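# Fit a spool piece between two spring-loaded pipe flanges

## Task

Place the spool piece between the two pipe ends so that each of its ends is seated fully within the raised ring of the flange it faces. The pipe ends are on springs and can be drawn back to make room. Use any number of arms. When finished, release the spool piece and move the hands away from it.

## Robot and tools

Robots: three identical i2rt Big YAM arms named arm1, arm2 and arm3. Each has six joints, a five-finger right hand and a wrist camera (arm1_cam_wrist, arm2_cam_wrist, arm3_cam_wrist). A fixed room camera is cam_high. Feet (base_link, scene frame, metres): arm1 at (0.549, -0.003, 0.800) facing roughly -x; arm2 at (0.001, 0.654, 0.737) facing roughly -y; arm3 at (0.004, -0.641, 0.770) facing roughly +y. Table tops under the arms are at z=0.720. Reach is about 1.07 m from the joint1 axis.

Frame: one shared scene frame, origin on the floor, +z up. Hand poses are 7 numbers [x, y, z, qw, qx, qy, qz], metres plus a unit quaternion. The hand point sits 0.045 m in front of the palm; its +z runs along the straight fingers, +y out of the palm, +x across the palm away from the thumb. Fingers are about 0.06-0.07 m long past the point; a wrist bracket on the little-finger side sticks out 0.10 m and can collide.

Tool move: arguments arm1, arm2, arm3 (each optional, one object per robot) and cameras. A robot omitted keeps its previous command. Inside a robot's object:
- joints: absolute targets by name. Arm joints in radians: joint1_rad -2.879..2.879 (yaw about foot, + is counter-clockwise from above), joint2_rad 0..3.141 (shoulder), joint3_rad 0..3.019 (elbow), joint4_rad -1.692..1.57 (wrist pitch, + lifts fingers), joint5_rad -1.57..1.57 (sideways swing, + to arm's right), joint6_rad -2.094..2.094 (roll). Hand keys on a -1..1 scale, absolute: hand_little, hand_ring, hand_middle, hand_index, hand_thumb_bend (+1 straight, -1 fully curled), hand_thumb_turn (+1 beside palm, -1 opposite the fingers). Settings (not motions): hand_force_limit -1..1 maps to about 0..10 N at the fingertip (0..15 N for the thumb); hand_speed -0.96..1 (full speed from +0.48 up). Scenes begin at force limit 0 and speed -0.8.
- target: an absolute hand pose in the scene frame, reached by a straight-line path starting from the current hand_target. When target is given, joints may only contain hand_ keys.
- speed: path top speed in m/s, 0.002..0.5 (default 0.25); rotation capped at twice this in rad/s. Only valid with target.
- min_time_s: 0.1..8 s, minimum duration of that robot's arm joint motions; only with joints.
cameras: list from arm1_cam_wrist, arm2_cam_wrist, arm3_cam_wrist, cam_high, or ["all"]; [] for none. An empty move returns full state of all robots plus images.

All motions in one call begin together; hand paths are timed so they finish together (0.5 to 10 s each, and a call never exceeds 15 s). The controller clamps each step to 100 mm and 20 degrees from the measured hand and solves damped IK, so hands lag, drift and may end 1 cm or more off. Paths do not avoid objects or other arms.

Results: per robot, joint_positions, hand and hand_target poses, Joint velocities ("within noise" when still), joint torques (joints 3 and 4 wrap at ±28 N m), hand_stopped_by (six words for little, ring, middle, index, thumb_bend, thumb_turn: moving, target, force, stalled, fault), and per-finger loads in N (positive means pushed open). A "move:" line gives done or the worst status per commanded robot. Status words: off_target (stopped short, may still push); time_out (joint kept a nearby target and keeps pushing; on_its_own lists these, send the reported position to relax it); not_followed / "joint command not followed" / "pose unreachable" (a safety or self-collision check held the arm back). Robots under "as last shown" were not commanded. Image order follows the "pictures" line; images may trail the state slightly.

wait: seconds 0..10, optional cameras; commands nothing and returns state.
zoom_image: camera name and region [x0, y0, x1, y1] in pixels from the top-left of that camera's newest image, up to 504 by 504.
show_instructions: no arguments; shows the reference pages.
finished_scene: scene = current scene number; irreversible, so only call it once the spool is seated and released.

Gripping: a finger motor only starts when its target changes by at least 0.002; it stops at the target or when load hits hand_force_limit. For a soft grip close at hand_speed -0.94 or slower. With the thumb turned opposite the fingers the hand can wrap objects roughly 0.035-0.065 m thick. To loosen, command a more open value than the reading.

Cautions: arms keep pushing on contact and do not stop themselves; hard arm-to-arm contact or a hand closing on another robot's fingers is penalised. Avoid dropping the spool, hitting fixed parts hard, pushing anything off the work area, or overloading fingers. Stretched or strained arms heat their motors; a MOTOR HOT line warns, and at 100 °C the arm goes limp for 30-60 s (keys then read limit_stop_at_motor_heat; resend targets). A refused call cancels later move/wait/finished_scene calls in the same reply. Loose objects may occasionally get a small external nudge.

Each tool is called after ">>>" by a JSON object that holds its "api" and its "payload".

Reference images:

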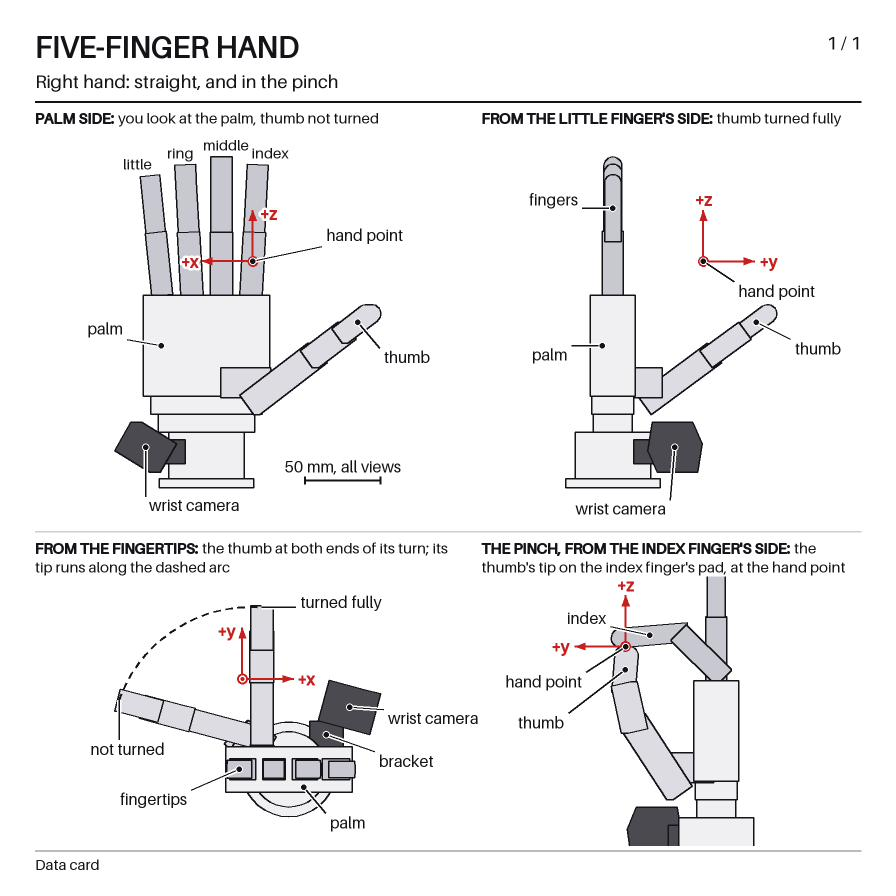

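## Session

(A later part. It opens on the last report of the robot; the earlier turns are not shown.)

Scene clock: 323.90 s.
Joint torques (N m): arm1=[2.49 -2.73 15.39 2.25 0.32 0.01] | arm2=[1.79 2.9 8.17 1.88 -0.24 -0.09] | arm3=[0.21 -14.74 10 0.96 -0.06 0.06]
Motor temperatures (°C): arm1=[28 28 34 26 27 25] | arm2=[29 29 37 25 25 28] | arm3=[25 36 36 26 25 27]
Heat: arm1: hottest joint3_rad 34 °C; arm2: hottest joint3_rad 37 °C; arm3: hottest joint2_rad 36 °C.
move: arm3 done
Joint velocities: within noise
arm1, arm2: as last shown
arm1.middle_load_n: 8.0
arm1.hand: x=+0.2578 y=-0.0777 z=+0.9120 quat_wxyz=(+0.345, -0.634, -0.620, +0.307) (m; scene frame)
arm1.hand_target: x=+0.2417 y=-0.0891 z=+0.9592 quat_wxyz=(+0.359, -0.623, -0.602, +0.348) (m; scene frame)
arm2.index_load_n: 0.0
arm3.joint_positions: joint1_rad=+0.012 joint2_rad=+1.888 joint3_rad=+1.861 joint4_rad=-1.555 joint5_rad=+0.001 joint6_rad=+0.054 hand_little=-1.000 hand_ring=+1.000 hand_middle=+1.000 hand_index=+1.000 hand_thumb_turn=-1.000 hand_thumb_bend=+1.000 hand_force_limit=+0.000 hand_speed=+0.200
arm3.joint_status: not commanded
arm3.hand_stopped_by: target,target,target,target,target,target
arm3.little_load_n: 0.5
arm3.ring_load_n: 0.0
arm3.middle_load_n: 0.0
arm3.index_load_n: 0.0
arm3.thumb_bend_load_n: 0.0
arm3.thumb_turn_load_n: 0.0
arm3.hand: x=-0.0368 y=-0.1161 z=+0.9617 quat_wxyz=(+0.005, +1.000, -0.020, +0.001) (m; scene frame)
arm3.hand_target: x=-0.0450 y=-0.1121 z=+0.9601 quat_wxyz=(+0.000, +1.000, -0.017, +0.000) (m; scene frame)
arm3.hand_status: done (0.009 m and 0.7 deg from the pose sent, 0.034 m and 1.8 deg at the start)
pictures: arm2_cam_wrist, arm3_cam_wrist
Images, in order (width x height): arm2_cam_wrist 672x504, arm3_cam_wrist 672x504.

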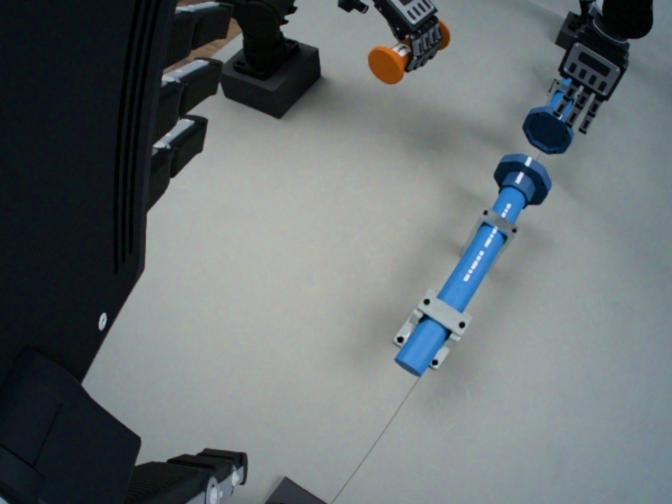

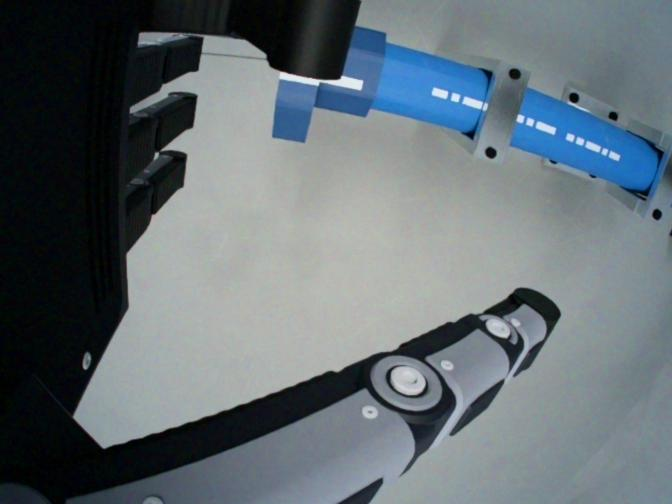

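>>> {"api": "move", "payload": {"arm3": {"target": [-0.047, -0.123, 0.929, 0, -0.9999, 0.0174, 0], "speed": 0.1}, "arm2": {"target": [0.0585, 0.217, 0.960, 0.5313, 0.352, -0.5266, 0.5628], "speed": 0.4}, "cameras": ["arm2_cam_wrist", "arm3_cam_wrist", "cam_high"]}}

Scene clock: 343.13 s.
Joint torques (N m): arm1=[2.61 -2.73 15.39 2.24 0.32 0.01] | arm2=[2.37 -3.37 5.18 2.3 -0.21 -0.15] | arm3=[0.21 -16.44 9.65 0.87 -0.07 0.07]
Motor temperatures (°C): arm1=[28 28 39 26 27 25] | arm2=[29 29 37 25 25 28] | arm3=[25 35 36 26 25 27]
Heat: arm1: hottest joint3_rad 39 °C; arm2: hottest joint3_rad 37 °C; arm3: hottest joint3_rad 36 °C.
move: arm2 done; arm3 off_target
Joint velocities: within noise
arm1: as last shown
arm1.ring_load_n: 8.5
arm1.middle_load_n: 7.5
arm2.joint_positions: joint1_rad=+0.500 joint2_rad=+1.287 joint3_rad=+0.381 joint4_rad=+1.159 joint5_rad=+0.667 joint6_rad=-1.494 hand_little=+1.000 hand_ring=+1.000 hand_middle=+1.000 hand_index=+1.000 hand_thumb_turn=+1.000 hand_thumb_bend=+1.000 hand_force_limit=+0.000 hand_speed=-0.800
arm2.joint_status: not commanded
arm2.hand_stopped_by: target,target,target,target,target,target
arm2.little_load_n: 0.0
arm2.ring_load_n: 0.0
arm2.middle_load_n: 0.0
arm2.index_load_n: 0.0
arm2.thumb_bend_load_n: 0.0
arm2.thumb_turn_load_n: 0.0
arm2.hand: x=+0.0557 y=+0.2155 z=+0.9641 quat_wxyz=(+0.530, +0.346, -0.530, +0.565) (m; scene frame)
arm2.hand_target: x=+0.0584 y=+0.2170 z=+0.9602 quat_wxyz=(+0.531, +0.352, -0.527, +0.563) (m; scene frame)
arm2.hand_status: done (0.005 m and 0.8 deg from the pose sent, 0.339 m and 60.6 deg at the start)
arm3.joint_positions: joint1_rad=+0.016 joint2_rad=+1.888 joint3_rad=+1.747 joint4_rad=-1.462 joint5_rad=+0.001 joint6_rad=+0.058 hand_little=-1.000 hand_ring=+1.000 hand_middle=+1.000 hand_index=+1.000 hand_thumb_turn=-1.000 hand_thumb_bend=+1.000 hand_force_limit=+0.000 hand_speed=+0.200
arm3.joint_status: not commanded
arm3.hand_stopped_by: target,target,target,target,target,target
arm3.little_load_n: 0.5
arm3.ring_load_n: 0.0
arm3.middle_load_n: 0.0
arm3.index_load_n: 0.0
arm3.thumb_bend_load_n: 0.0
arm3.thumb_turn_load_n: -0.5
arm3.hand: x=-0.0389 y=-0.1256 z=+0.9194 quat_wxyz=(+0.016, +1.000, -0.020, +0.001) (m; scene frame)
arm3.hand_target: x=-0.0470 y=-0.1231 z=+0.9290 quat_wxyz=(+0.000, +1.000, -0.017, +0.000) (m; scene frame)
arm3.hand_status: off_target (0.013 m and 1.9 deg from the pose sent, 0.035 m and 0.7 deg at the start)
pictures: arm2_cam_wrist, arm3_cam_wrist, cam_high
Images, in order (width x height): arm2_cam_wrist 672x504, arm3_cam_wrist 672x504, cam_high 672x504.

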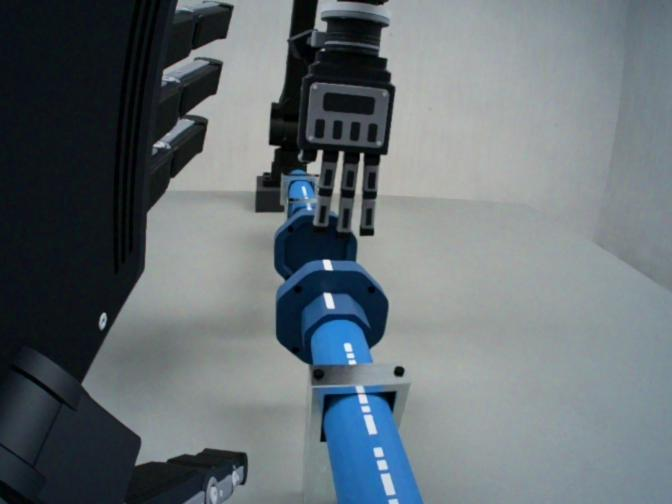

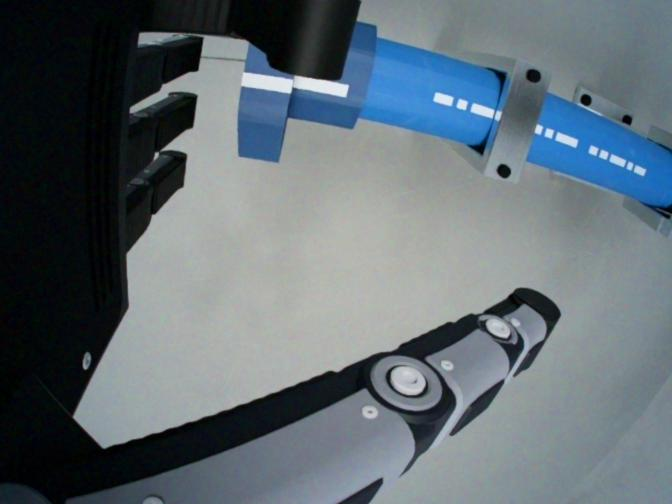

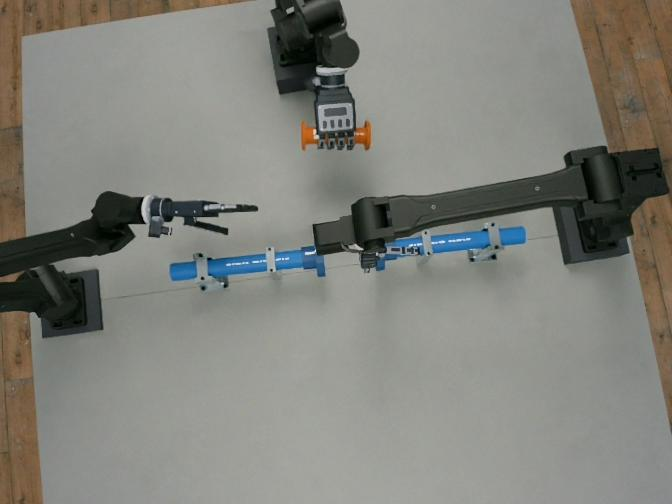

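>>> {"api": "zoom_image", "payload": {"camera": "arm2_cam_wrist", "region": [240, 130, 420, 300]}}

Scaled by 2.800 from the camera's 672x504 image, which has a finer 960x720 frame.

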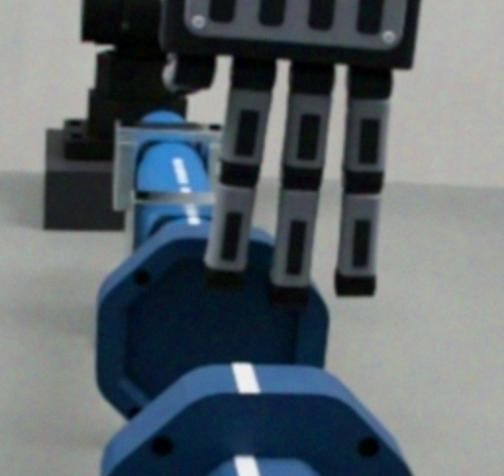

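>>> {"api": "move", "payload": {"arm3": {"target": [-0.029, -0.123, 0.934, 0, -0.9999, 0.0174, 0], "speed": 0.1}}}

>>> {"api": "move", "payload": {"arm3": {"target": [-0.029, -0.150, 0.934, 0, -0.9999, 0.0174, 0], "speed": 0.05}, "cameras": ["arm2_cam_wrist"]}}

>>> {"api": "zoom_image", "payload": {"camera": "arm2_cam_wrist", "region": [240, 130, 420, 300]}}

Scene clock: 352.87 s.
Joint torques (N m): arm1=[2.37 -2.73 15.36 2.25 0.33 0] | arm2=[2.43 -3.43 5.16 2.26 -0.21 -0.2] | arm3=[-1.79 -16.56 10.37 0.44 -0.04 -0.1]
Motor temperatures (°C): arm1=[28 27 41 26 27 25] | arm2=[29 29 36 25 25 28] | arm3=[25 35 35 26 25 27]
Heat: arm1: hottest joint3_rad 41 °C; arm2: hottest joint3_rad 36 °C; arm3: hottest joint2_rad 35 °C.
move: arm3 off_target
Joint velocities: within noise
arm1, arm2: as last shown
arm1.thumb_turn_load_n: 6.0
arm2.joint_positions: joint1_rad=+0.500 joint2_rad=+1.287 joint3_rad=+0.381 joint4_rad=+1.159 joint5_rad=+0.667 joint6_rad=-1.495 hand_little=+1.000 hand_ring=+1.000 hand_middle=+1.000 hand_index=+1.000 hand_thumb_turn=+1.000 hand_thumb_bend=+1.000 hand_force_limit=+0.000 hand_speed=-0.800
arm2.hand: x=+0.0557 y=+0.2155 z=+0.9642 quat_wxyz=(+0.530, +0.346, -0.530, +0.565) (m; scene frame)
arm2.hand_target: x=+0.0584 y=+0.2170 z=+0.9601 quat_wxyz=(+0.531, +0.352, -0.527, +0.563) (m; scene frame)
arm3.joint_positions: joint1_rad=+0.014 joint2_rad=+1.888 joint3_rad=+1.747 joint4_rad=-1.462 joint5_rad=+0.001 joint6_rad=+0.044 hand_little=-1.000 hand_ring=+1.000 hand_middle=+1.000 hand_index=+1.000 hand_thumb_turn=-1.000 hand_thumb_bend=+1.000 hand_force_limit=+0.000 hand_speed=+0.200
arm3.joint_status: not commanded
arm3.hand_stopped_by: target,target,target,target,target,target
arm3.little_load_n: 0.0
arm3.ring_load_n: 0.0
arm3.middle_load_n: 0.0
arm3.index_load_n: 0.0
arm3.thumb_bend_load_n: 0.0
arm3.thumb_turn_load_n: 0.0
arm3.hand: x=-0.0369 y=-0.1260 z=+0.9195 quat_wxyz=(+0.016, +1.000, -0.015, +0.001) (m; scene frame)
arm3.hand_target: x=-0.0290 y=-0.1232 z=+0.9339 quat_wxyz=(+0.000, +1.000, -0.017, +0.000) (m; scene frame)
arm3.hand_status: off_target (0.017 m and 1.9 deg from the pose sent, 0.018 m and 1.9 deg at the start)
pictures: none

Scene clock: 353.97 s.
Joint torques (N m): arm1=[2.55 -2.61 15.38 2.26 0.32 0.01] | arm2=[2.37 -3.43 5.16 2.25 -0.21 -0.2] | arm3=[-1.9 -16.21 9.18 0.38 -0.06 -0.09]
Motor temperatures (°C): arm1=[28 27 41 26 27 25] | arm2=[29 29 36 25 25 28] | arm3=[25 35 35 26 25 27]
Heat: arm1: hottest joint3_rad 41 °C; arm2: hottest joint3_rad 36 °C; arm3: hottest joint2_rad 35 °C.
move: arm3 off_target
Joint velocities: within noise
arm1, arm2: as last shown
arm1.middle_load_n: 8.0
arm1.thumb_turn_load_n: 6.5
arm3.joint_positions: joint1_rad=+0.014 joint2_rad=+1.821 joint3_rad=+1.657 joint4_rad=-1.428 joint5_rad=+0.001 joint6_rad=+0.042 hand_little=-1.000 hand_ring=+1.000 hand_middle=+1.000 hand_index=+1.000 hand_thumb_turn=-1.000 hand_thumb_bend=+1.000 hand_force_limit=+0.000 hand_speed=+0.200
arm3.joint_status: not commanded
arm3.hand_stopped_by: target,target,target,target,target,target
arm3.little_load_n: -0.5
arm3.ring_load_n: 0.0
arm3.middle_load_n: 0.0
arm3.index_load_n: 0.0
arm3.thumb_bend_load_n: 0.5
arm3.thumb_turn_load_n: 0.0
arm3.hand: x=-0.0364 y=-0.1477 z=+0.9216 quat_wxyz=(+0.011, +1.000, -0.013, +0.001) (m; scene frame)
arm3.hand_target: x=-0.0291 y=-0.1501 z=+0.9337 quat_wxyz=(+0.000, +1.000, -0.017, +0.000) (m; scene frame)
arm3.hand_status: off_target (0.015 m and 1.3 deg from the pose sent, 0.029 m and 1.9 deg at the start)
pictures: arm2_cam_wrist
Images, in order (width x height): arm2_cam_wrist 672x504.

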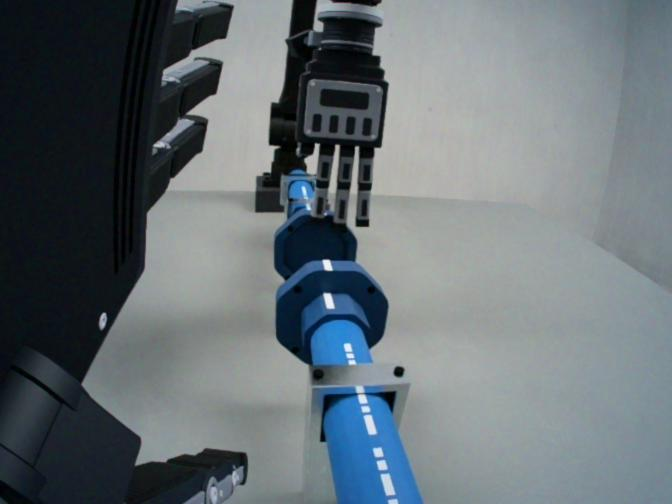

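Scaled by 2.800 from the camera's 672x504 image, which has a finer 960x720 frame.

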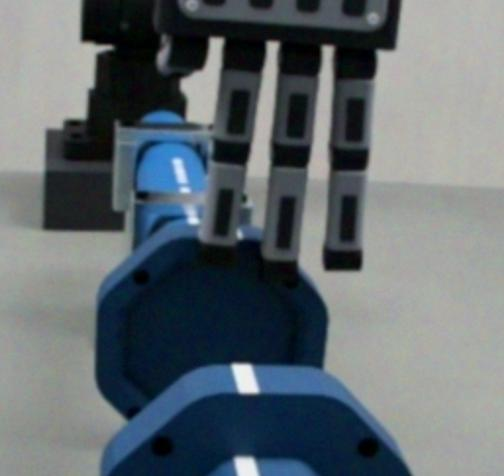

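>>> {"api": "move", "payload": {"arm3": {"target": [-0.012, -0.125, 0.937, 0, -0.9999, 0.0174, 0], "speed": 0.1}}}

>>> {"api": "move", "payload": {"arm3": {"target": [-0.012, -0.150, 0.937, 0, -0.9999, 0.0174, 0], "speed": 0.06}, "cameras": ["arm2_cam_wrist"]}}

>>> {"api": "zoom_image", "payload": {"camera": "arm2_cam_wrist", "region": [240, 130, 420, 300]}}

Scene clock: 361.47 s.
Joint torques (N m): arm1=[2.43 -2.67 15.42 2.26 0.32 0.01] | arm2=[2.43 -3.43 5.18 2.25 -0.21 -0.2] | arm3=[-1.26 -13.63 14.2 0.02 0.02 -0.08]
Motor temperatures (°C): arm1=[28 27 42 26 27 25] | arm2=[29 29 36 25 25 28] | arm3=[25 36 35 26 25 27]
Heat: arm1: hottest joint3_rad 42 °C; arm2: hottest joint3_rad 36 °C; arm3: hottest joint2_rad 36 °C.
move: arm3 off_target
Joint velocities: within noise
arm1, arm2: as last shown
arm1.little_load_n: 1.5
arm1.ring_load_n: 8.0
arm1.middle_load_n: 7.5
arm3.joint_positions: joint1_rad=-0.022 joint2_rad=+1.847 joint3_rad=+1.701 joint4_rad=-1.456 joint5_rad=-0.001 joint6_rad=+0.015 hand_little=-1.000 hand_ring=+1.000 hand_middle=+1.000 hand_index=+1.000 hand_thumb_turn=-1.000 hand_thumb_bend=+1.000 hand_force_limit=+0.000 hand_speed=+0.200
arm3.joint_status: not commanded
arm3.hand_stopped_by: target,target,target,target,target,target
arm3.little_load_n: 0.0
arm3.ring_load_n: 0.0
arm3.middle_load_n: 0.0
arm3.index_load_n: 0.0
arm3.thumb_bend_load_n: 0.0
arm3.thumb_turn_load_n: 0.0
arm3.hand: x=-0.0172 y=-0.1398 z=+0.9247 quat_wxyz=(+0.016, +1.000, -0.018, +0.000) (m; scene frame)
arm3.hand_target: x=-0.0121 y=-0.1257 z=+0.9370 quat_wxyz=(+0.000, +1.000, -0.017, +0.000) (m; scene frame)
arm3.hand_status: off_target (0.020 m and 1.8 deg from the pose sent, 0.037 m and 1.3 deg at the start)
pictures: none

Scene clock: 362.50 s.
Joint torques (N m): arm1=[2.67 -2.61 15.36 2.22 0.33 0.02] | arm2=[2.43 -3.43 5.18 2.25 -0.21 -0.2] | arm3=[-1.2 -16.03 9.32 0.38 0.02 -0.08]
Motor temperatures (°C): arm1=[28 27 42 26 27 25] | arm2=[29 29 36 25 25 28] | arm3=[25 36 35 26 25 27]
Heat: arm1: hottest joint3_rad 42 °C; arm2: hottest joint3_rad 36 °C; arm3: hottest joint2_rad 36 °C.
move: arm3 off_target
Joint velocities: within noise
arm1, arm2: as last shown
arm1.little_load_n: 1.0
arm3.joint_positions: joint1_rad=-0.022 joint2_rad=+1.821 joint3_rad=+1.663 joint4_rad=-1.438 joint5_rad=-0.001 joint6_rad=+0.012 hand_little=-1.000 hand_ring=+1.000 hand_middle=+1.000 hand_index=+1.000 hand_thumb_turn=-1.000 hand_thumb_bend=+1.000 hand_force_limit=+0.000 hand_speed=+0.200
arm3.joint_status: not commanded
arm3.hand_stopped_by: target,target,target,target,target,target
arm3.little_load_n: 0.0
arm3.ring_load_n: 0.0
arm3.middle_load_n: 0.0
arm3.index_load_n: 0.0
arm3.thumb_bend_load_n: 0.0
arm3.thumb_turn_load_n: 0.0
arm3.hand: x=-0.0172 y=-0.1480 z=+0.9240 quat_wxyz=(+0.013, +1.000, -0.016, +0.000) (m; scene frame)
arm3.hand_target: x=-0.0122 y=-0.1501 z=+0.9367 quat_wxyz=(+0.000, +1.000, -0.017, +0.000) (m; scene frame)
arm3.hand_status: off_target (0.014 m and 1.4 deg from the pose sent, 0.017 m and 1.8 deg at the start)
pictures: arm2_cam_wrist
Images, in order (width x height): arm2_cam_wrist 672x504.

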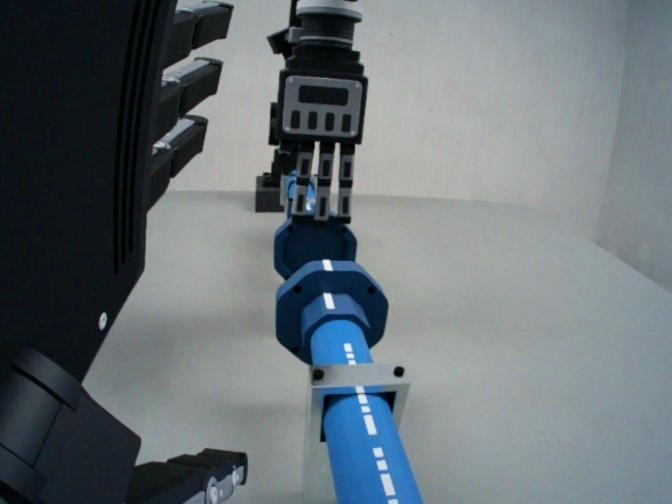

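Scaled by 2.800 from the camera's 672x504 image, which has a finer 960x720 frame.

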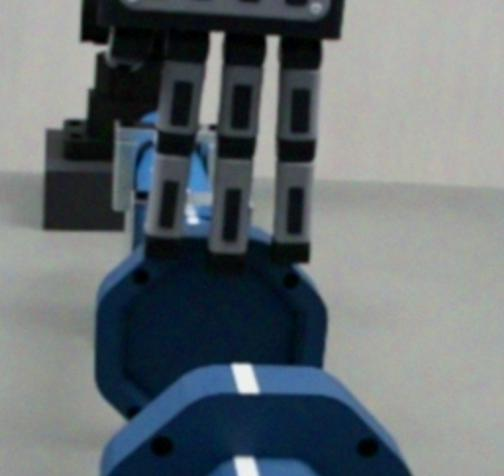

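>>> {"api": "move", "payload": {"arm3": {"target": [-0.012, -0.170, 0.937, 0, -0.9999, 0.0174, 0], "speed": 0.06}, "cameras": ["arm2_cam_wrist"]}}

>>> {"api": "zoom_image", "payload": {"camera": "arm2_cam_wrist", "region": [240, 130, 420, 300]}}

Scene clock: 367.43 s.
Joint torques (N m): arm1=[2.61 -2.67 15.36 2.24 0.32 0.02] | arm2=[2.43 -3.43 5.18 2.26 -0.21 -0.2] | arm3=[-1.61 -15.97 8.38 -0.76 0.02 -0.08]
Motor temperatures (°C): arm1=[28 27 43 26 27 25] | arm2=[29 29 36 25 25 28] | arm3=[25 37 35 26 25 27]
Heat: arm1: hottest joint3_rad 43 °C; arm2: hottest joint3_rad 36 °C; arm3: hottest joint2_rad 37 °C.
move: arm3 off_target
Joint velocities: within noise
arm1, arm2: as last shown
arm1.ring_load_n: 8.5
arm3.joint_positions: joint1_rad=-0.022 joint2_rad=+1.778 joint3_rad=+1.602 joint4_rad=-1.388 joint5_rad=-0.001 joint6_rad=+0.010 hand_little=-1.000 hand_ring=+1.000 hand_middle=+1.000 hand_index=+1.000 hand_thumb_turn=-1.000 hand_thumb_bend=+1.000 hand_force_limit=+0.000 hand_speed=+0.200
arm3.joint_status: not commanded
arm3.hand_stopped_by: target,target,target,target,target,target
arm3.little_load_n: 0.0
arm3.ring_load_n: 1.0
arm3.middle_load_n: 0.5
arm3.index_load_n: 0.0
arm3.thumb_bend_load_n: -0.5
arm3.thumb_turn_load_n: 0.0
arm3.hand: x=-0.0173 y=-0.1557 z=+0.9221 quat_wxyz=(-0.004, +1.000, -0.015, +0.000) (m; scene frame)
arm3.hand_target: x=-0.0124 y=-0.1696 z=+0.9364 quat_wxyz=(+0.000, +1.000, -0.017, +0.000) (m; scene frame)
arm3.hand_status: off_target (0.021 m and 0.5 deg from the pose sent, 0.026 m and 1.4 deg at the start)
pictures: arm2_cam_wrist
Images, in order (width x height): arm2_cam_wrist 672x504.

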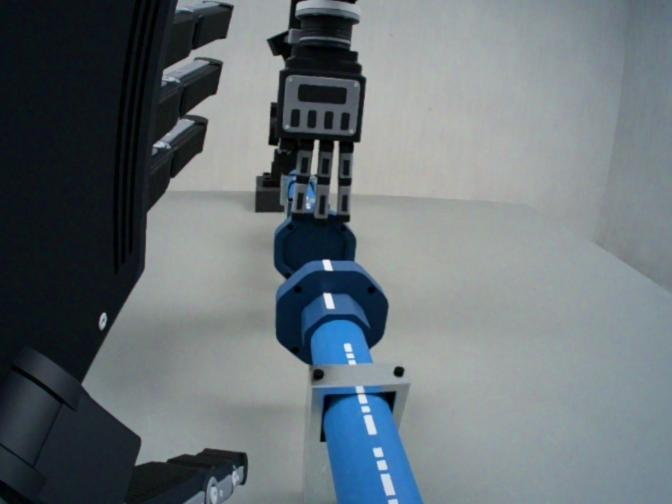

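Scaled by 2.800 from the camera's 672x504 image, which has a finer 960x720 frame.

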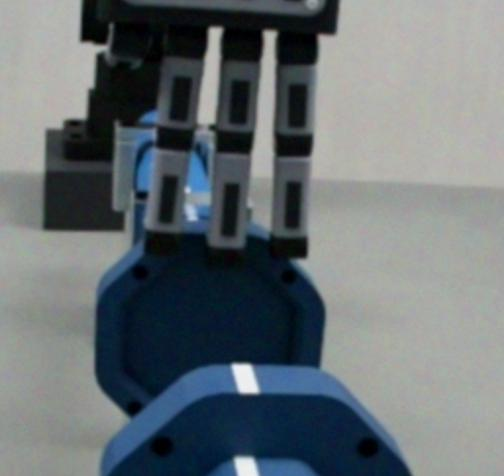

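>>> {"api": "move", "payload": {"arm3": {"target": [-0.012, -0.200, 0.937, 0, -0.9999, 0.0174, 0], "speed": 0.06}, "cameras": ["arm2_cam_wrist"]}}

>>> {"api": "zoom_image", "payload": {"camera": "arm2_cam_wrist", "region": [240, 130, 420, 300]}}

Scene clock: 371.27 s.
Joint torques (N m): arm1=[2.61 -2.84 15.42 2.26 0.32 0.02] | arm2=[2.43 -3.43 5.18 2.25 -0.21 -0.2] | arm3=[-1.61 -16.09 6.89 -2.21 -0.01 -0.09]
Motor temperatures (°C): arm1=[28 27 43 26 27 25] | arm2=[29 29 35 25 24 28] | arm3=[25 37 34 26 25 27]
Heat: arm1: hottest joint3_rad 43 °C; arm2: hottest joint3_rad 35 °C; arm3: hottest joint2_rad 37 °C.
move: arm3 off_target
Joint velocities: within noise
arm1.joint_positions: joint1_rad=+0.281 joint2_rad=+0.582 joint3_rad=+0.379 joint4_rad=-0.451 joint5_rad=+0.320 joint6_rad=+0.188 hand_little=+0.052 hand_ring=+0.083 hand_middle=+0.121 hand_index=+0.170 hand_thumb_turn=-1.000 hand_thumb_bend=+0.201 hand_force_limit=+0.400 hand_speed=-0.850
arm1.joint_status: not commanded
arm1.hand_stopped_by: force,force,force,force,force,target
arm1.little_load_n: 1.0
arm1.ring_load_n: 8.5
arm1.middle_load_n: 7.5
arm1.index_load_n: 4.5
arm1.thumb_bend_load_n: 25.5
arm1.thumb_turn_load_n: 6.5
arm1.hand: x=+0.2578 y=-0.0777 z=+0.9120 quat_wxyz=(+0.345, -0.634, -0.620, +0.307) (m; scene frame)
arm1.hand_target: x=+0.2417 y=-0.0891 z=+0.9592 quat_wxyz=(+0.359, -0.623, -0.602, +0.348) (m; scene frame)
arm1.hand_status: not commanded
arm2: as last shown
arm3.joint_positions: joint1_rad=-0.022 joint2_rad=+1.717 joint3_rad=+1.521 joint4_rad=-1.322 joint5_rad=-0.001 joint6_rad=+0.009 hand_little=-1.000 hand_ring=+1.000 hand_middle=+1.000 hand_index=+1.000 hand_thumb_turn=-1.000 hand_thumb_bend=+1.000 hand_force_limit=+0.000 hand_speed=+0.200
arm3.joint_status: not commanded
arm3.hand_stopped_by: target,target,target,target,target,target
arm3.little_load_n: 0.0
arm3.ring_load_n: 1.0
arm3.middle_load_n: 1.0
arm3.index_load_n: 0.0
arm3.thumb_bend_load_n: 0.0
arm3.thumb_turn_load_n: 0.0
arm3.hand: x=-0.0174 y=-0.1667 z=+0.9204 quat_wxyz=(-0.027, +1.000, -0.015, +0.000) (m; scene frame)
arm3.hand_target: x=-0.0127 y=-0.1980 z=+0.9358 quat_wxyz=(+0.000, +1.000, -0.017, +0.000) (m; scene frame)
arm3.hand_status: off_target (0.038 m and 3.1 deg from the pose sent, 0.047 m and 0.5 deg at the start)
pictures: arm2_cam_wrist
Images, in order (width x height): arm2_cam_wrist 672x504.

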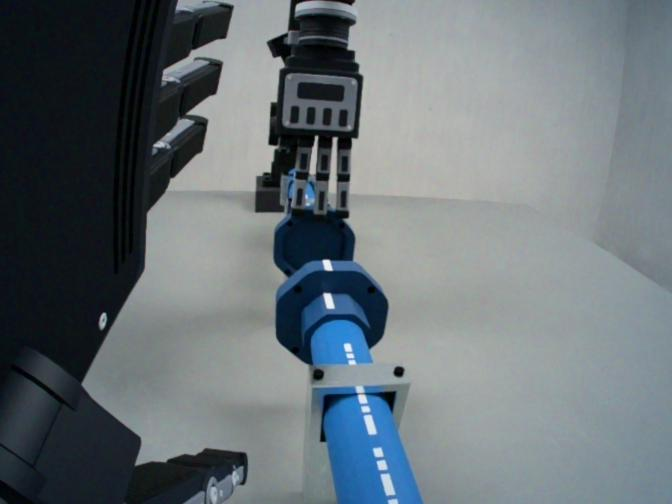

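Scaled by 2.800 from the camera's 672x504 image, which has a finer 960x720 frame.

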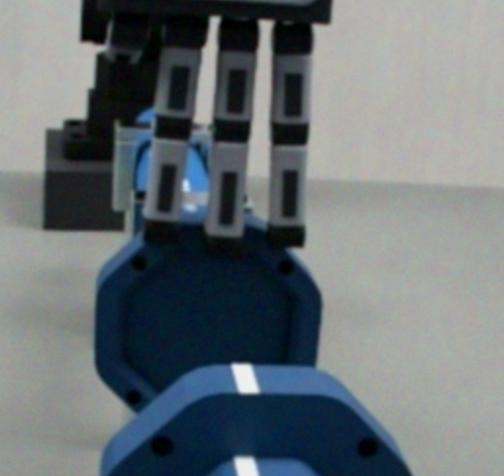

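>>> {"api": "move", "payload": {"arm3": {"target": [-0.012, -0.222, 0.940, -0.0611, -0.998, 0.0174, 0.0011], "speed": 0.06}, "cameras": ["arm2_cam_wrist"]}}

>>> {"api": "zoom_image", "payload": {"camera": "arm2_cam_wrist", "region": [240, 130, 420, 300]}}

Scene clock: 384.43 s.
Joint torques (N m): arm1=[2.55 -2.67 15.38 2.22 0.32 0.01] | arm2=[2.43 -3.43 5.18 2.26 -0.21 -0.2] | arm3=[-1.61 -14.51 8.66 -5.59 -0.07 -0.09]
Motor temperatures (°C): arm1=[28 27 45 26 27 25] | arm2=[29 29 35 25 24 28] | arm3=[25 38 33 26 25 26]
Heat: arm1: hottest joint3_rad 45 °C; arm2: hottest joint3_rad 35 °C; arm3: hottest joint2_rad 38 °C.
move: arm3 off_target
Joint velocities: within noise
arm1, arm2: as last shown
arm3.joint_positions: joint1_rad=-0.022 joint2_rad=+1.725 joint3_rad=+1.534 joint4_rad=-1.352 joint5_rad=-0.001 joint6_rad=+0.008 hand_little=-1.000 hand_ring=+1.000 hand_middle=+1.000 hand_index=+1.000 hand_thumb_turn=-1.000 hand_thumb_bend=+1.000 hand_force_limit=+0.000 hand_speed=+0.200
arm3.joint_status: not commanded
arm3.hand_stopped_by: target,target,target,target,target,target
arm3.little_load_n: 0.0
arm3.ring_load_n: 1.5
arm3.middle_load_n: 2.0
arm3.index_load_n: 0.0
arm3.thumb_bend_load_n: -0.5
arm3.thumb_turn_load_n: 0.0
arm3.hand: x=-0.0175 y=-0.1704 z=+0.9220 quat_wxyz=(-0.014, +1.000, -0.014, +0.000) (m; scene frame)
arm3.hand_target: x=-0.0131 y=-0.2168 z=+0.9406 quat_wxyz=(+0.058, +0.998, -0.017, -0.002) (m; scene frame)
arm3.hand_status: off_target (0.055 m and 8.6 deg from the pose sent, 0.059 m and 10.1 deg at the start)
pictures: arm2_cam_wrist
Images, in order (width x height): arm2_cam_wrist 672x504.

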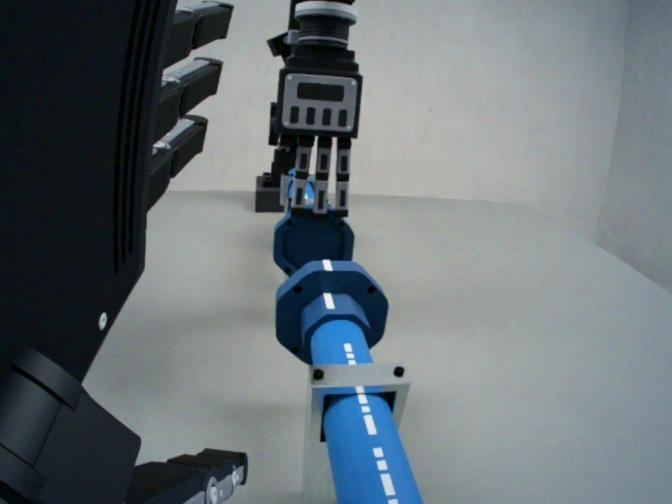

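Scaled by 2.800 from the camera's 672x504 image, which has a finer 960x720 frame.

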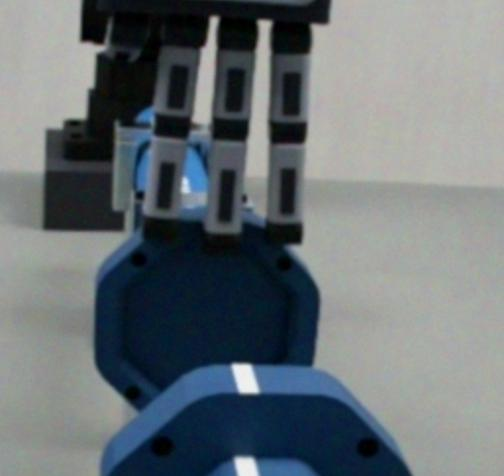

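>>> {"api": "move", "payload": {"cameras": ["cam_high", "arm2_cam_wrist"]}}

>>> {"api": "zoom_image", "payload": {"camera": "cam_high", "region": [270, 100, 430, 290]}}

Scene clock: 387.43 s.
Joint torques (N m): arm1=[2.55 -2.55 15.39 2.28 0.32 0.01] | arm2=[2.43 -3.43 5.16 2.26 -0.21 -0.2] | arm3=[-1.61 -14.62 8.62 -5.68 -0.06 -0.09]
Motor temperatures (°C): arm1=[28 27 45 26 27 25] | arm2=[29 29 35 25 24 28] | arm3=[25 37 33 27 25 26]
Heat: arm1: hottest joint3_rad 45 °C; arm2: hottest joint3_rad 35 °C; arm3: hottest joint2_rad 37 °C.
Joint velocities: within noise
arm1.joint_positions: joint1_rad=+0.281 joint2_rad=+0.582 joint3_rad=+0.379 joint4_rad=-0.451 joint5_rad=+0.320 joint6_rad=+0.188 hand_little=+0.052 hand_ring=+0.083 hand_middle=+0.121 hand_index=+0.170 hand_thumb_turn=-1.000 hand_thumb_bend=+0.201 hand_force_limit=+0.400 hand_speed=-0.850
arm1.joint_status: not commanded
arm1.hand_stopped_by: force,force,force,force,force,target
arm1.little_load_n: 1.0
arm1.ring_load_n: 8.0
arm1.middle_load_n: 7.5
arm1.index_load_n: 4.5
arm1.thumb_bend_load_n: 25.5
arm1.thumb_turn_load_n: 6.5
arm1.hand: x=+0.2578 y=-0.0777 z=+0.9120 quat_wxyz=(+0.345, -0.634, -0.620, +0.307) (m; scene frame)
arm1.hand_target: x=+0.2417 y=-0.0891 z=+0.9592 quat_wxyz=(+0.359, -0.623, -0.602, +0.348) (m; scene frame)
arm1.hand_status: not commanded
arm2.joint_positions: joint1_rad=+0.500 joint2_rad=+1.287 joint3_rad=+0.381 joint4_rad=+1.159 joint5_rad=+0.667 joint6_rad=-1.495 hand_little=+1.000 hand_ring=+1.000 hand_middle=+1.000 hand_index=+1.000 hand_thumb_turn=+1.000 hand_thumb_bend=+1.000 hand_force_limit=+0.000 hand_speed=-0.800
arm2.joint_status: not commanded
arm2.hand_stopped_by: target,target,target,target,target,target
arm2.little_load_n: 0.0
arm2.ring_load_n: 0.0
arm2.middle_load_n: 0.0
arm2.index_load_n: 0.0
arm2.thumb_bend_load_n: 0.0
arm2.thumb_turn_load_n: 0.0
arm2.hand: x=+0.0557 y=+0.2155 z=+0.9642 quat_wxyz=(+0.530, +0.346, -0.530, +0.565) (m; scene frame)
arm2.hand_target: x=+0.0584 y=+0.2170 z=+0.9601 quat_wxyz=(+0.531, +0.352, -0.527, +0.563) (m; scene frame)
arm2.hand_status: not commanded
arm3.joint_positions: joint1_rad=-0.022 joint2_rad=+1.726 joint3_rad=+1.534 joint4_rad=-1.352 joint5_rad=-0.001 joint6_rad=+0.008 hand_little=-1.000 hand_ring=+1.000 hand_middle=+1.000 hand_index=+1.000 hand_thumb_turn=-1.000 hand_thumb_bend=+1.000 hand_force_limit=+0.000 hand_speed=+0.200
arm3.joint_status: not commanded
arm3.hand_stopped_by: target,target,target,target,target,target
arm3.little_load_n: 0.0
arm3.ring_load_n: 1.5
arm3.middle_load_n: 2.0
arm3.index_load_n: 0.0
arm3.thumb_bend_load_n: 0.0
arm3.thumb_turn_load_n: 0.0
arm3.hand: x=-0.0175 y=-0.1705 z=+0.9219 quat_wxyz=(-0.013, +1.000, -0.014, +0.000) (m; scene frame)
arm3.hand_target: x=-0.0132 y=-0.2169 z=+0.9405 quat_wxyz=(+0.059, +0.998, -0.017, -0.002) (m; scene frame)
arm3.hand_status: off_target (0.055 m and 8.5 deg from the pose sent, 0.059 m and 10.1 deg at the start)
pictures: arm2_cam_wrist, cam_high
Images, in order (width x height): arm2_cam_wrist 672x504, cam_high 672x504.

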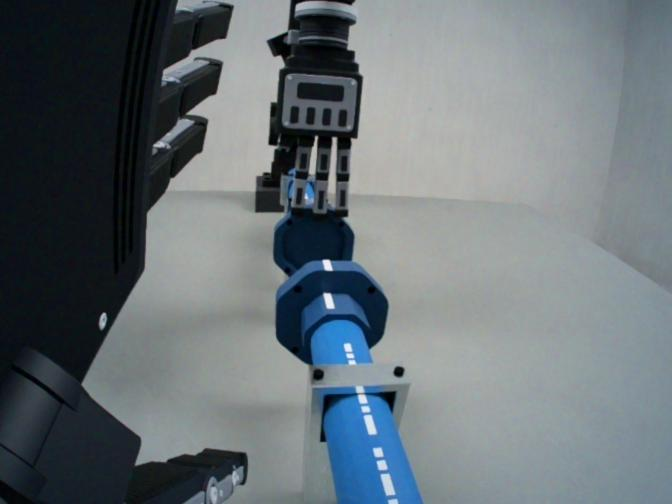

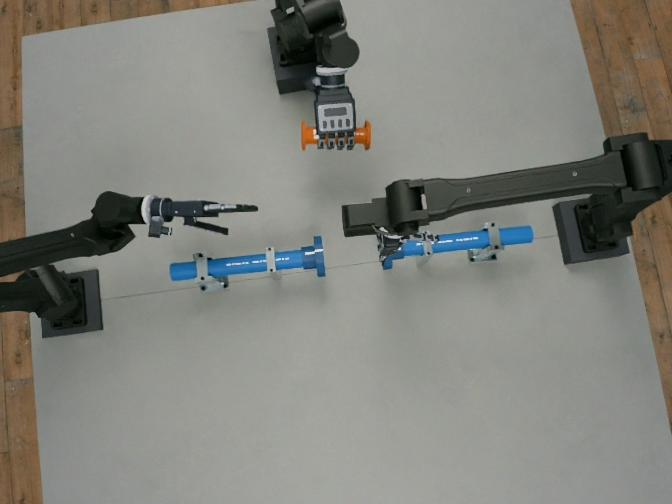

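Scaled by 2.653.

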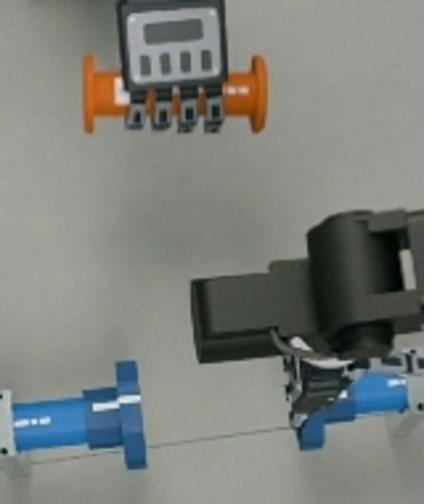

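>>> {"api": "move", "payload": {"arm2": {"target": [0.035, 0.15, 0.99, 0.0123, -0.7070, 0.7070, 0.0123], "speed": 0.35, "joints": {"hand_thumb_turn": -1, "hand_speed": 0.2}}, "cameras": ["all"]}}

Scene clock: 428.70 s.
Joint torques (N m): arm1=[2.55 -2.43 15.39 2.28 0.32 0.01] | arm2=[1.26 -12.69 11.11 -0.35 -0.21 -0.15] | arm3=[-1.61 -14.8 8.55 -5.7 -0.08 -0.08]
Motor temperatures (°C): arm1=[27 27 48 26 27 25] | arm2=[29 29 35 25 24 28] | arm3=[25 36 33 28 25 26]
Heat: arm1: hottest joint3_rad 48 °C; arm2: hottest joint3_rad 35 °C; arm3: hottest joint2_rad 36 °C.
move: arm2 off_target
Joint velocities: within noise
arm1, arm3: as last shown
arm1.index_load_n: 4.0
arm2.joint_positions: joint1_rad=+0.175 joint2_rad=+1.779 joint3_rad=+1.819 joint4_rad=-1.678 joint5_rad=+0.000 joint6_rad=-1.385 hand_little=+1.000 hand_ring=+1.000 hand_middle=+1.000 hand_index=+1.000 hand_thumb_turn=-1.000 hand_thumb_bend=+1.000 hand_force_limit=+0.000 hand_speed=+0.200
arm2.joint_status: all done
arm2.hand_stopped_by: target,target,target,target,target,target
arm2.little_load_n: 0.0
arm2.ring_load_n: 0.0
arm2.middle_load_n: 0.0
arm2.index_load_n: 0.0
arm2.thumb_bend_load_n: 0.0
arm2.thumb_turn_load_n: 0.0
arm2.hand: x=+0.0366 y=+0.1644 z=+0.9761 quat_wxyz=(-0.019, +0.706, -0.708, -0.025) (m; scene frame)
arm2.hand_target: x=+0.0348 y=+0.1509 z=+0.9898 quat_wxyz=(-0.009, +0.707, -0.707, -0.009) (m; scene frame)
arm2.hand_status: off_target (0.020 m and 1.7 deg from the pose sent, 0.073 m and 105.4 deg at the start; a joint's target at an end of its range on 22 of 108 steps)
arm3.middle_load_n: 1.5
pictures: arm1_cam_wrist, arm2_cam_wrist, arm3_cam_wrist, cam_high
Images, in order (width x height): arm1_cam_wrist 672x504, arm2_cam_wrist 672x504, arm3_cam_wrist 672x504, cam_high 672x504.

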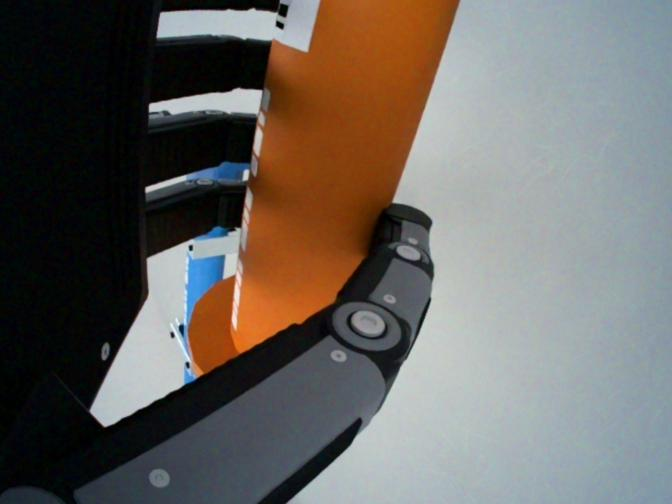

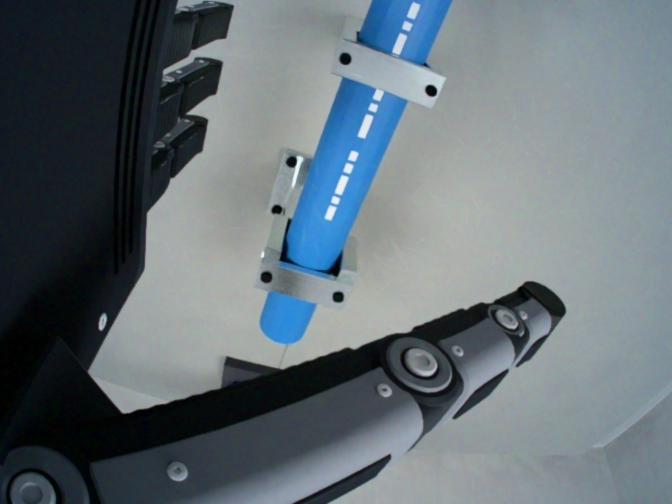

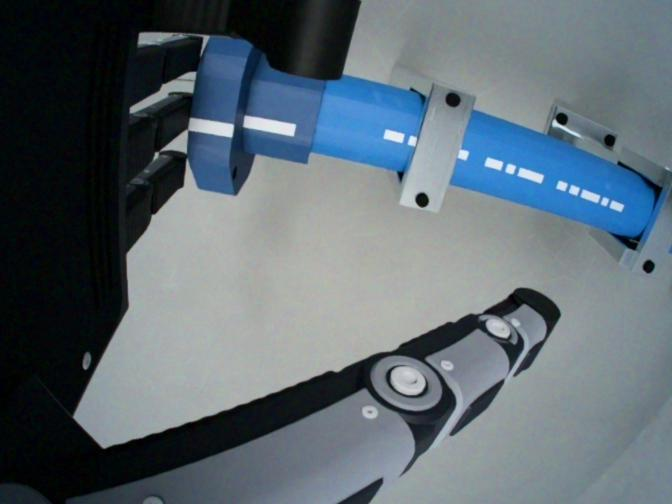

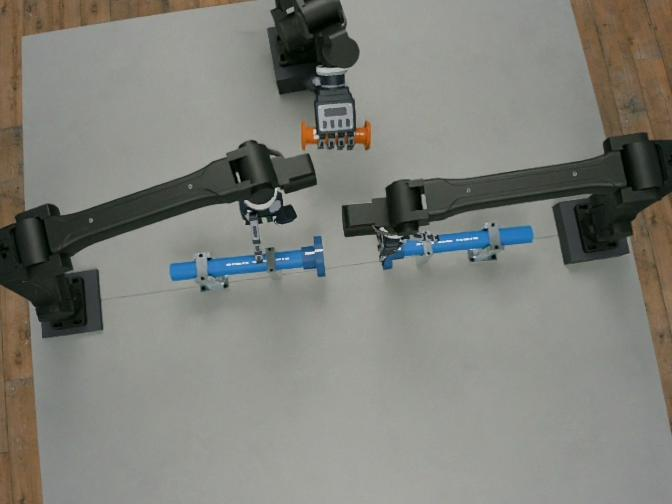

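>>> {"api": "move", "payload": {"arm2": {"target": [0.035, 0.15, 0.99, 0, -0.0174, -0.9999, 0], "speed": 0.35}, "cameras": ["arm2_cam_wrist", "cam_high"]}}

>>> {"api": "zoom_image", "payload": {"camera": "cam_high", "region": [290, 210, 410, 300]}}

Scene clock: 468.20 s.
Joint torques (N m): arm1=[2.43 -2.49 15.39 2.28 0.33 0.02] | arm2=[1.79 -14.39 7.13 0.05 -0.14 -0.08] | arm3=[-1.73 -14.8 8.61 -5.71 -0.08 -0.08]
Motor temperatures (°C): arm1=[27 27 50 25 27 25] | arm2=[29 29 43 24 24 27] | arm3=[25 36 33 29 25 26]
Heat: arm1: hottest joint3_rad 50 °C; arm2: hottest joint3_rad 43 °C; arm3: hottest joint2_rad 36 °C.
move: arm2 not_followed
Joint velocities: within noise
arm1: as last shown
arm1.ring_load_n: 8.5
arm1.index_load_n: 4.5
arm2.joint_positions: joint1_rad=+0.072 joint2_rad=+1.839 joint3_rad=+1.916 joint4_rad=-1.678 joint5_rad=-0.006 joint6_rad=-0.600 hand_little=+1.000 hand_ring=+1.000 hand_middle=+1.000 hand_index=+1.000 hand_thumb_turn=-1.000 hand_thumb_bend=+1.000 hand_force_limit=+0.000 hand_speed=+0.200
arm2.joint_status: not commanded
arm2.hand_stopped_by: target,target,target,target,target,target
arm2.little_load_n: 0.0
arm2.ring_load_n: 0.0
arm2.middle_load_n: 0.0
arm2.index_load_n: 0.0
arm2.thumb_bend_load_n: 0.0
arm2.thumb_turn_load_n: 0.0
arm2.on_its_own: joint1_rad is held at +0.072, not at its first target +0.167; joint6_rad is held at -0.600, not at its first target -1.397
arm2.hand: x=+0.0324 y=+0.1627 z=+0.9793 quat_wxyz=(-0.008, +0.333, -0.943, -0.012) (m; scene frame)
arm2.hand_target: x=+0.0324 y=+0.1627 z=+0.9793 quat_wxyz=(-0.008, +0.333, -0.943, -0.012) (m; scene frame)
arm2.hand_status: not_followed (0.017 m and 41.0 deg from the pose sent, 0.020 m and 91.9 deg at the start; pose on its path clipped on 32 of 88 steps; a joint's target at an end of its range on 76 of 88 steps)
arm3.joint_positions: joint1_rad=-0.022 joint2_rad=+1.726 joint3_rad=+1.534 joint4_rad=-1.352 joint5_rad=-0.001 joint6_rad=+0.008 hand_little=-1.000 hand_ring=+1.000 hand_middle=+1.000 hand_index=+1.000 hand_thumb_turn=-1.000 hand_thumb_bend=+1.000 hand_force_limit=+0.000 hand_speed=+0.200
arm3.joint_status: not commanded
arm3.hand_stopped_by: target,target,target,target,target,target
arm3.little_load_n: 0.0
arm3.ring_load_n: 1.5
arm3.middle_load_n: 2.0
arm3.index_load_n: 0.0
arm3.thumb_bend_load_n: 0.0
arm3.thumb_turn_load_n: 0.0
arm3.hand: x=-0.0175 y=-0.1705 z=+0.9219 quat_wxyz=(-0.013, +1.000, -0.014, +0.000) (m; scene frame)
arm3.hand_target: x=-0.0132 y=-0.2169 z=+0.9405 quat_wxyz=(+0.059, +0.998, -0.017, -0.002) (m; scene frame)
arm3.hand_status: not commanded
pictures: arm2_cam_wrist, cam_high
pose unreachable (arm2 arm): on one or more control steps of this call this arm could not follow its commanded pose, so it was not sent that pose on those steps. On the call's last step it was still not sent that pose. It may still have moved: this result reports where it is.
cause: moving toward the commanded pose would bring a part of the arm too close to another arm (the arm3 arm, where that arm stood when this arm was held).
Images, in order (width x height): arm2_cam_wrist 672x504, cam_high 672x504.

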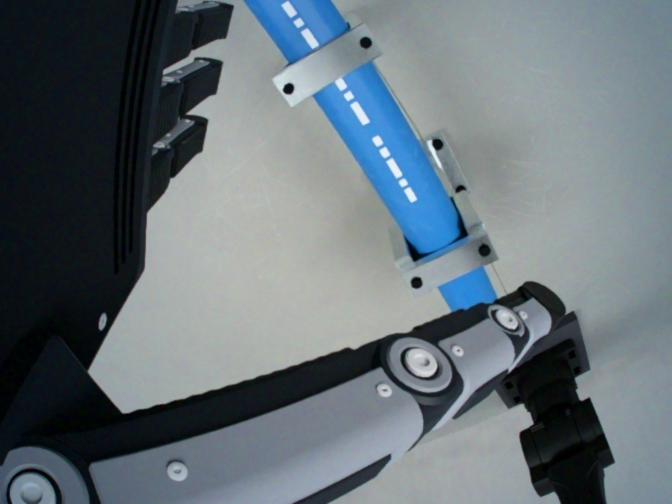

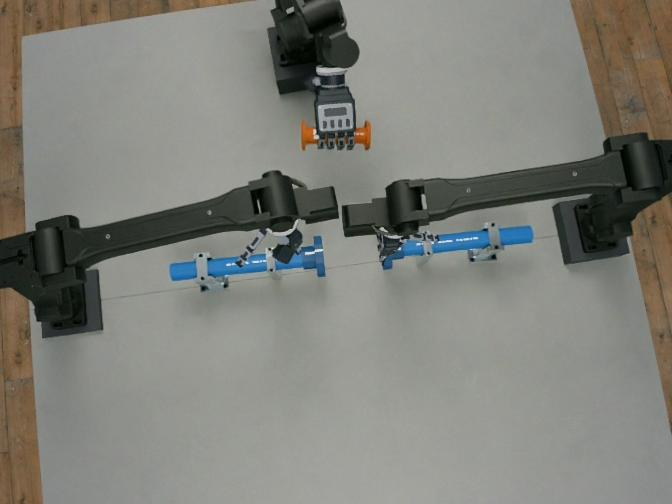

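Scaled by 4.200.

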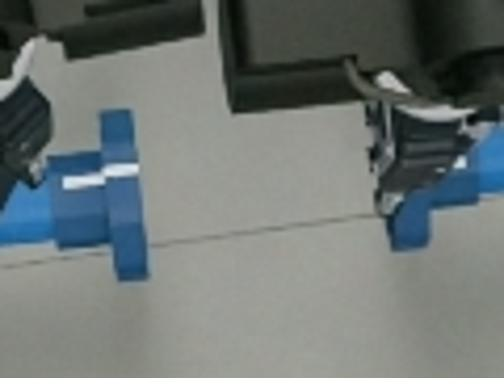

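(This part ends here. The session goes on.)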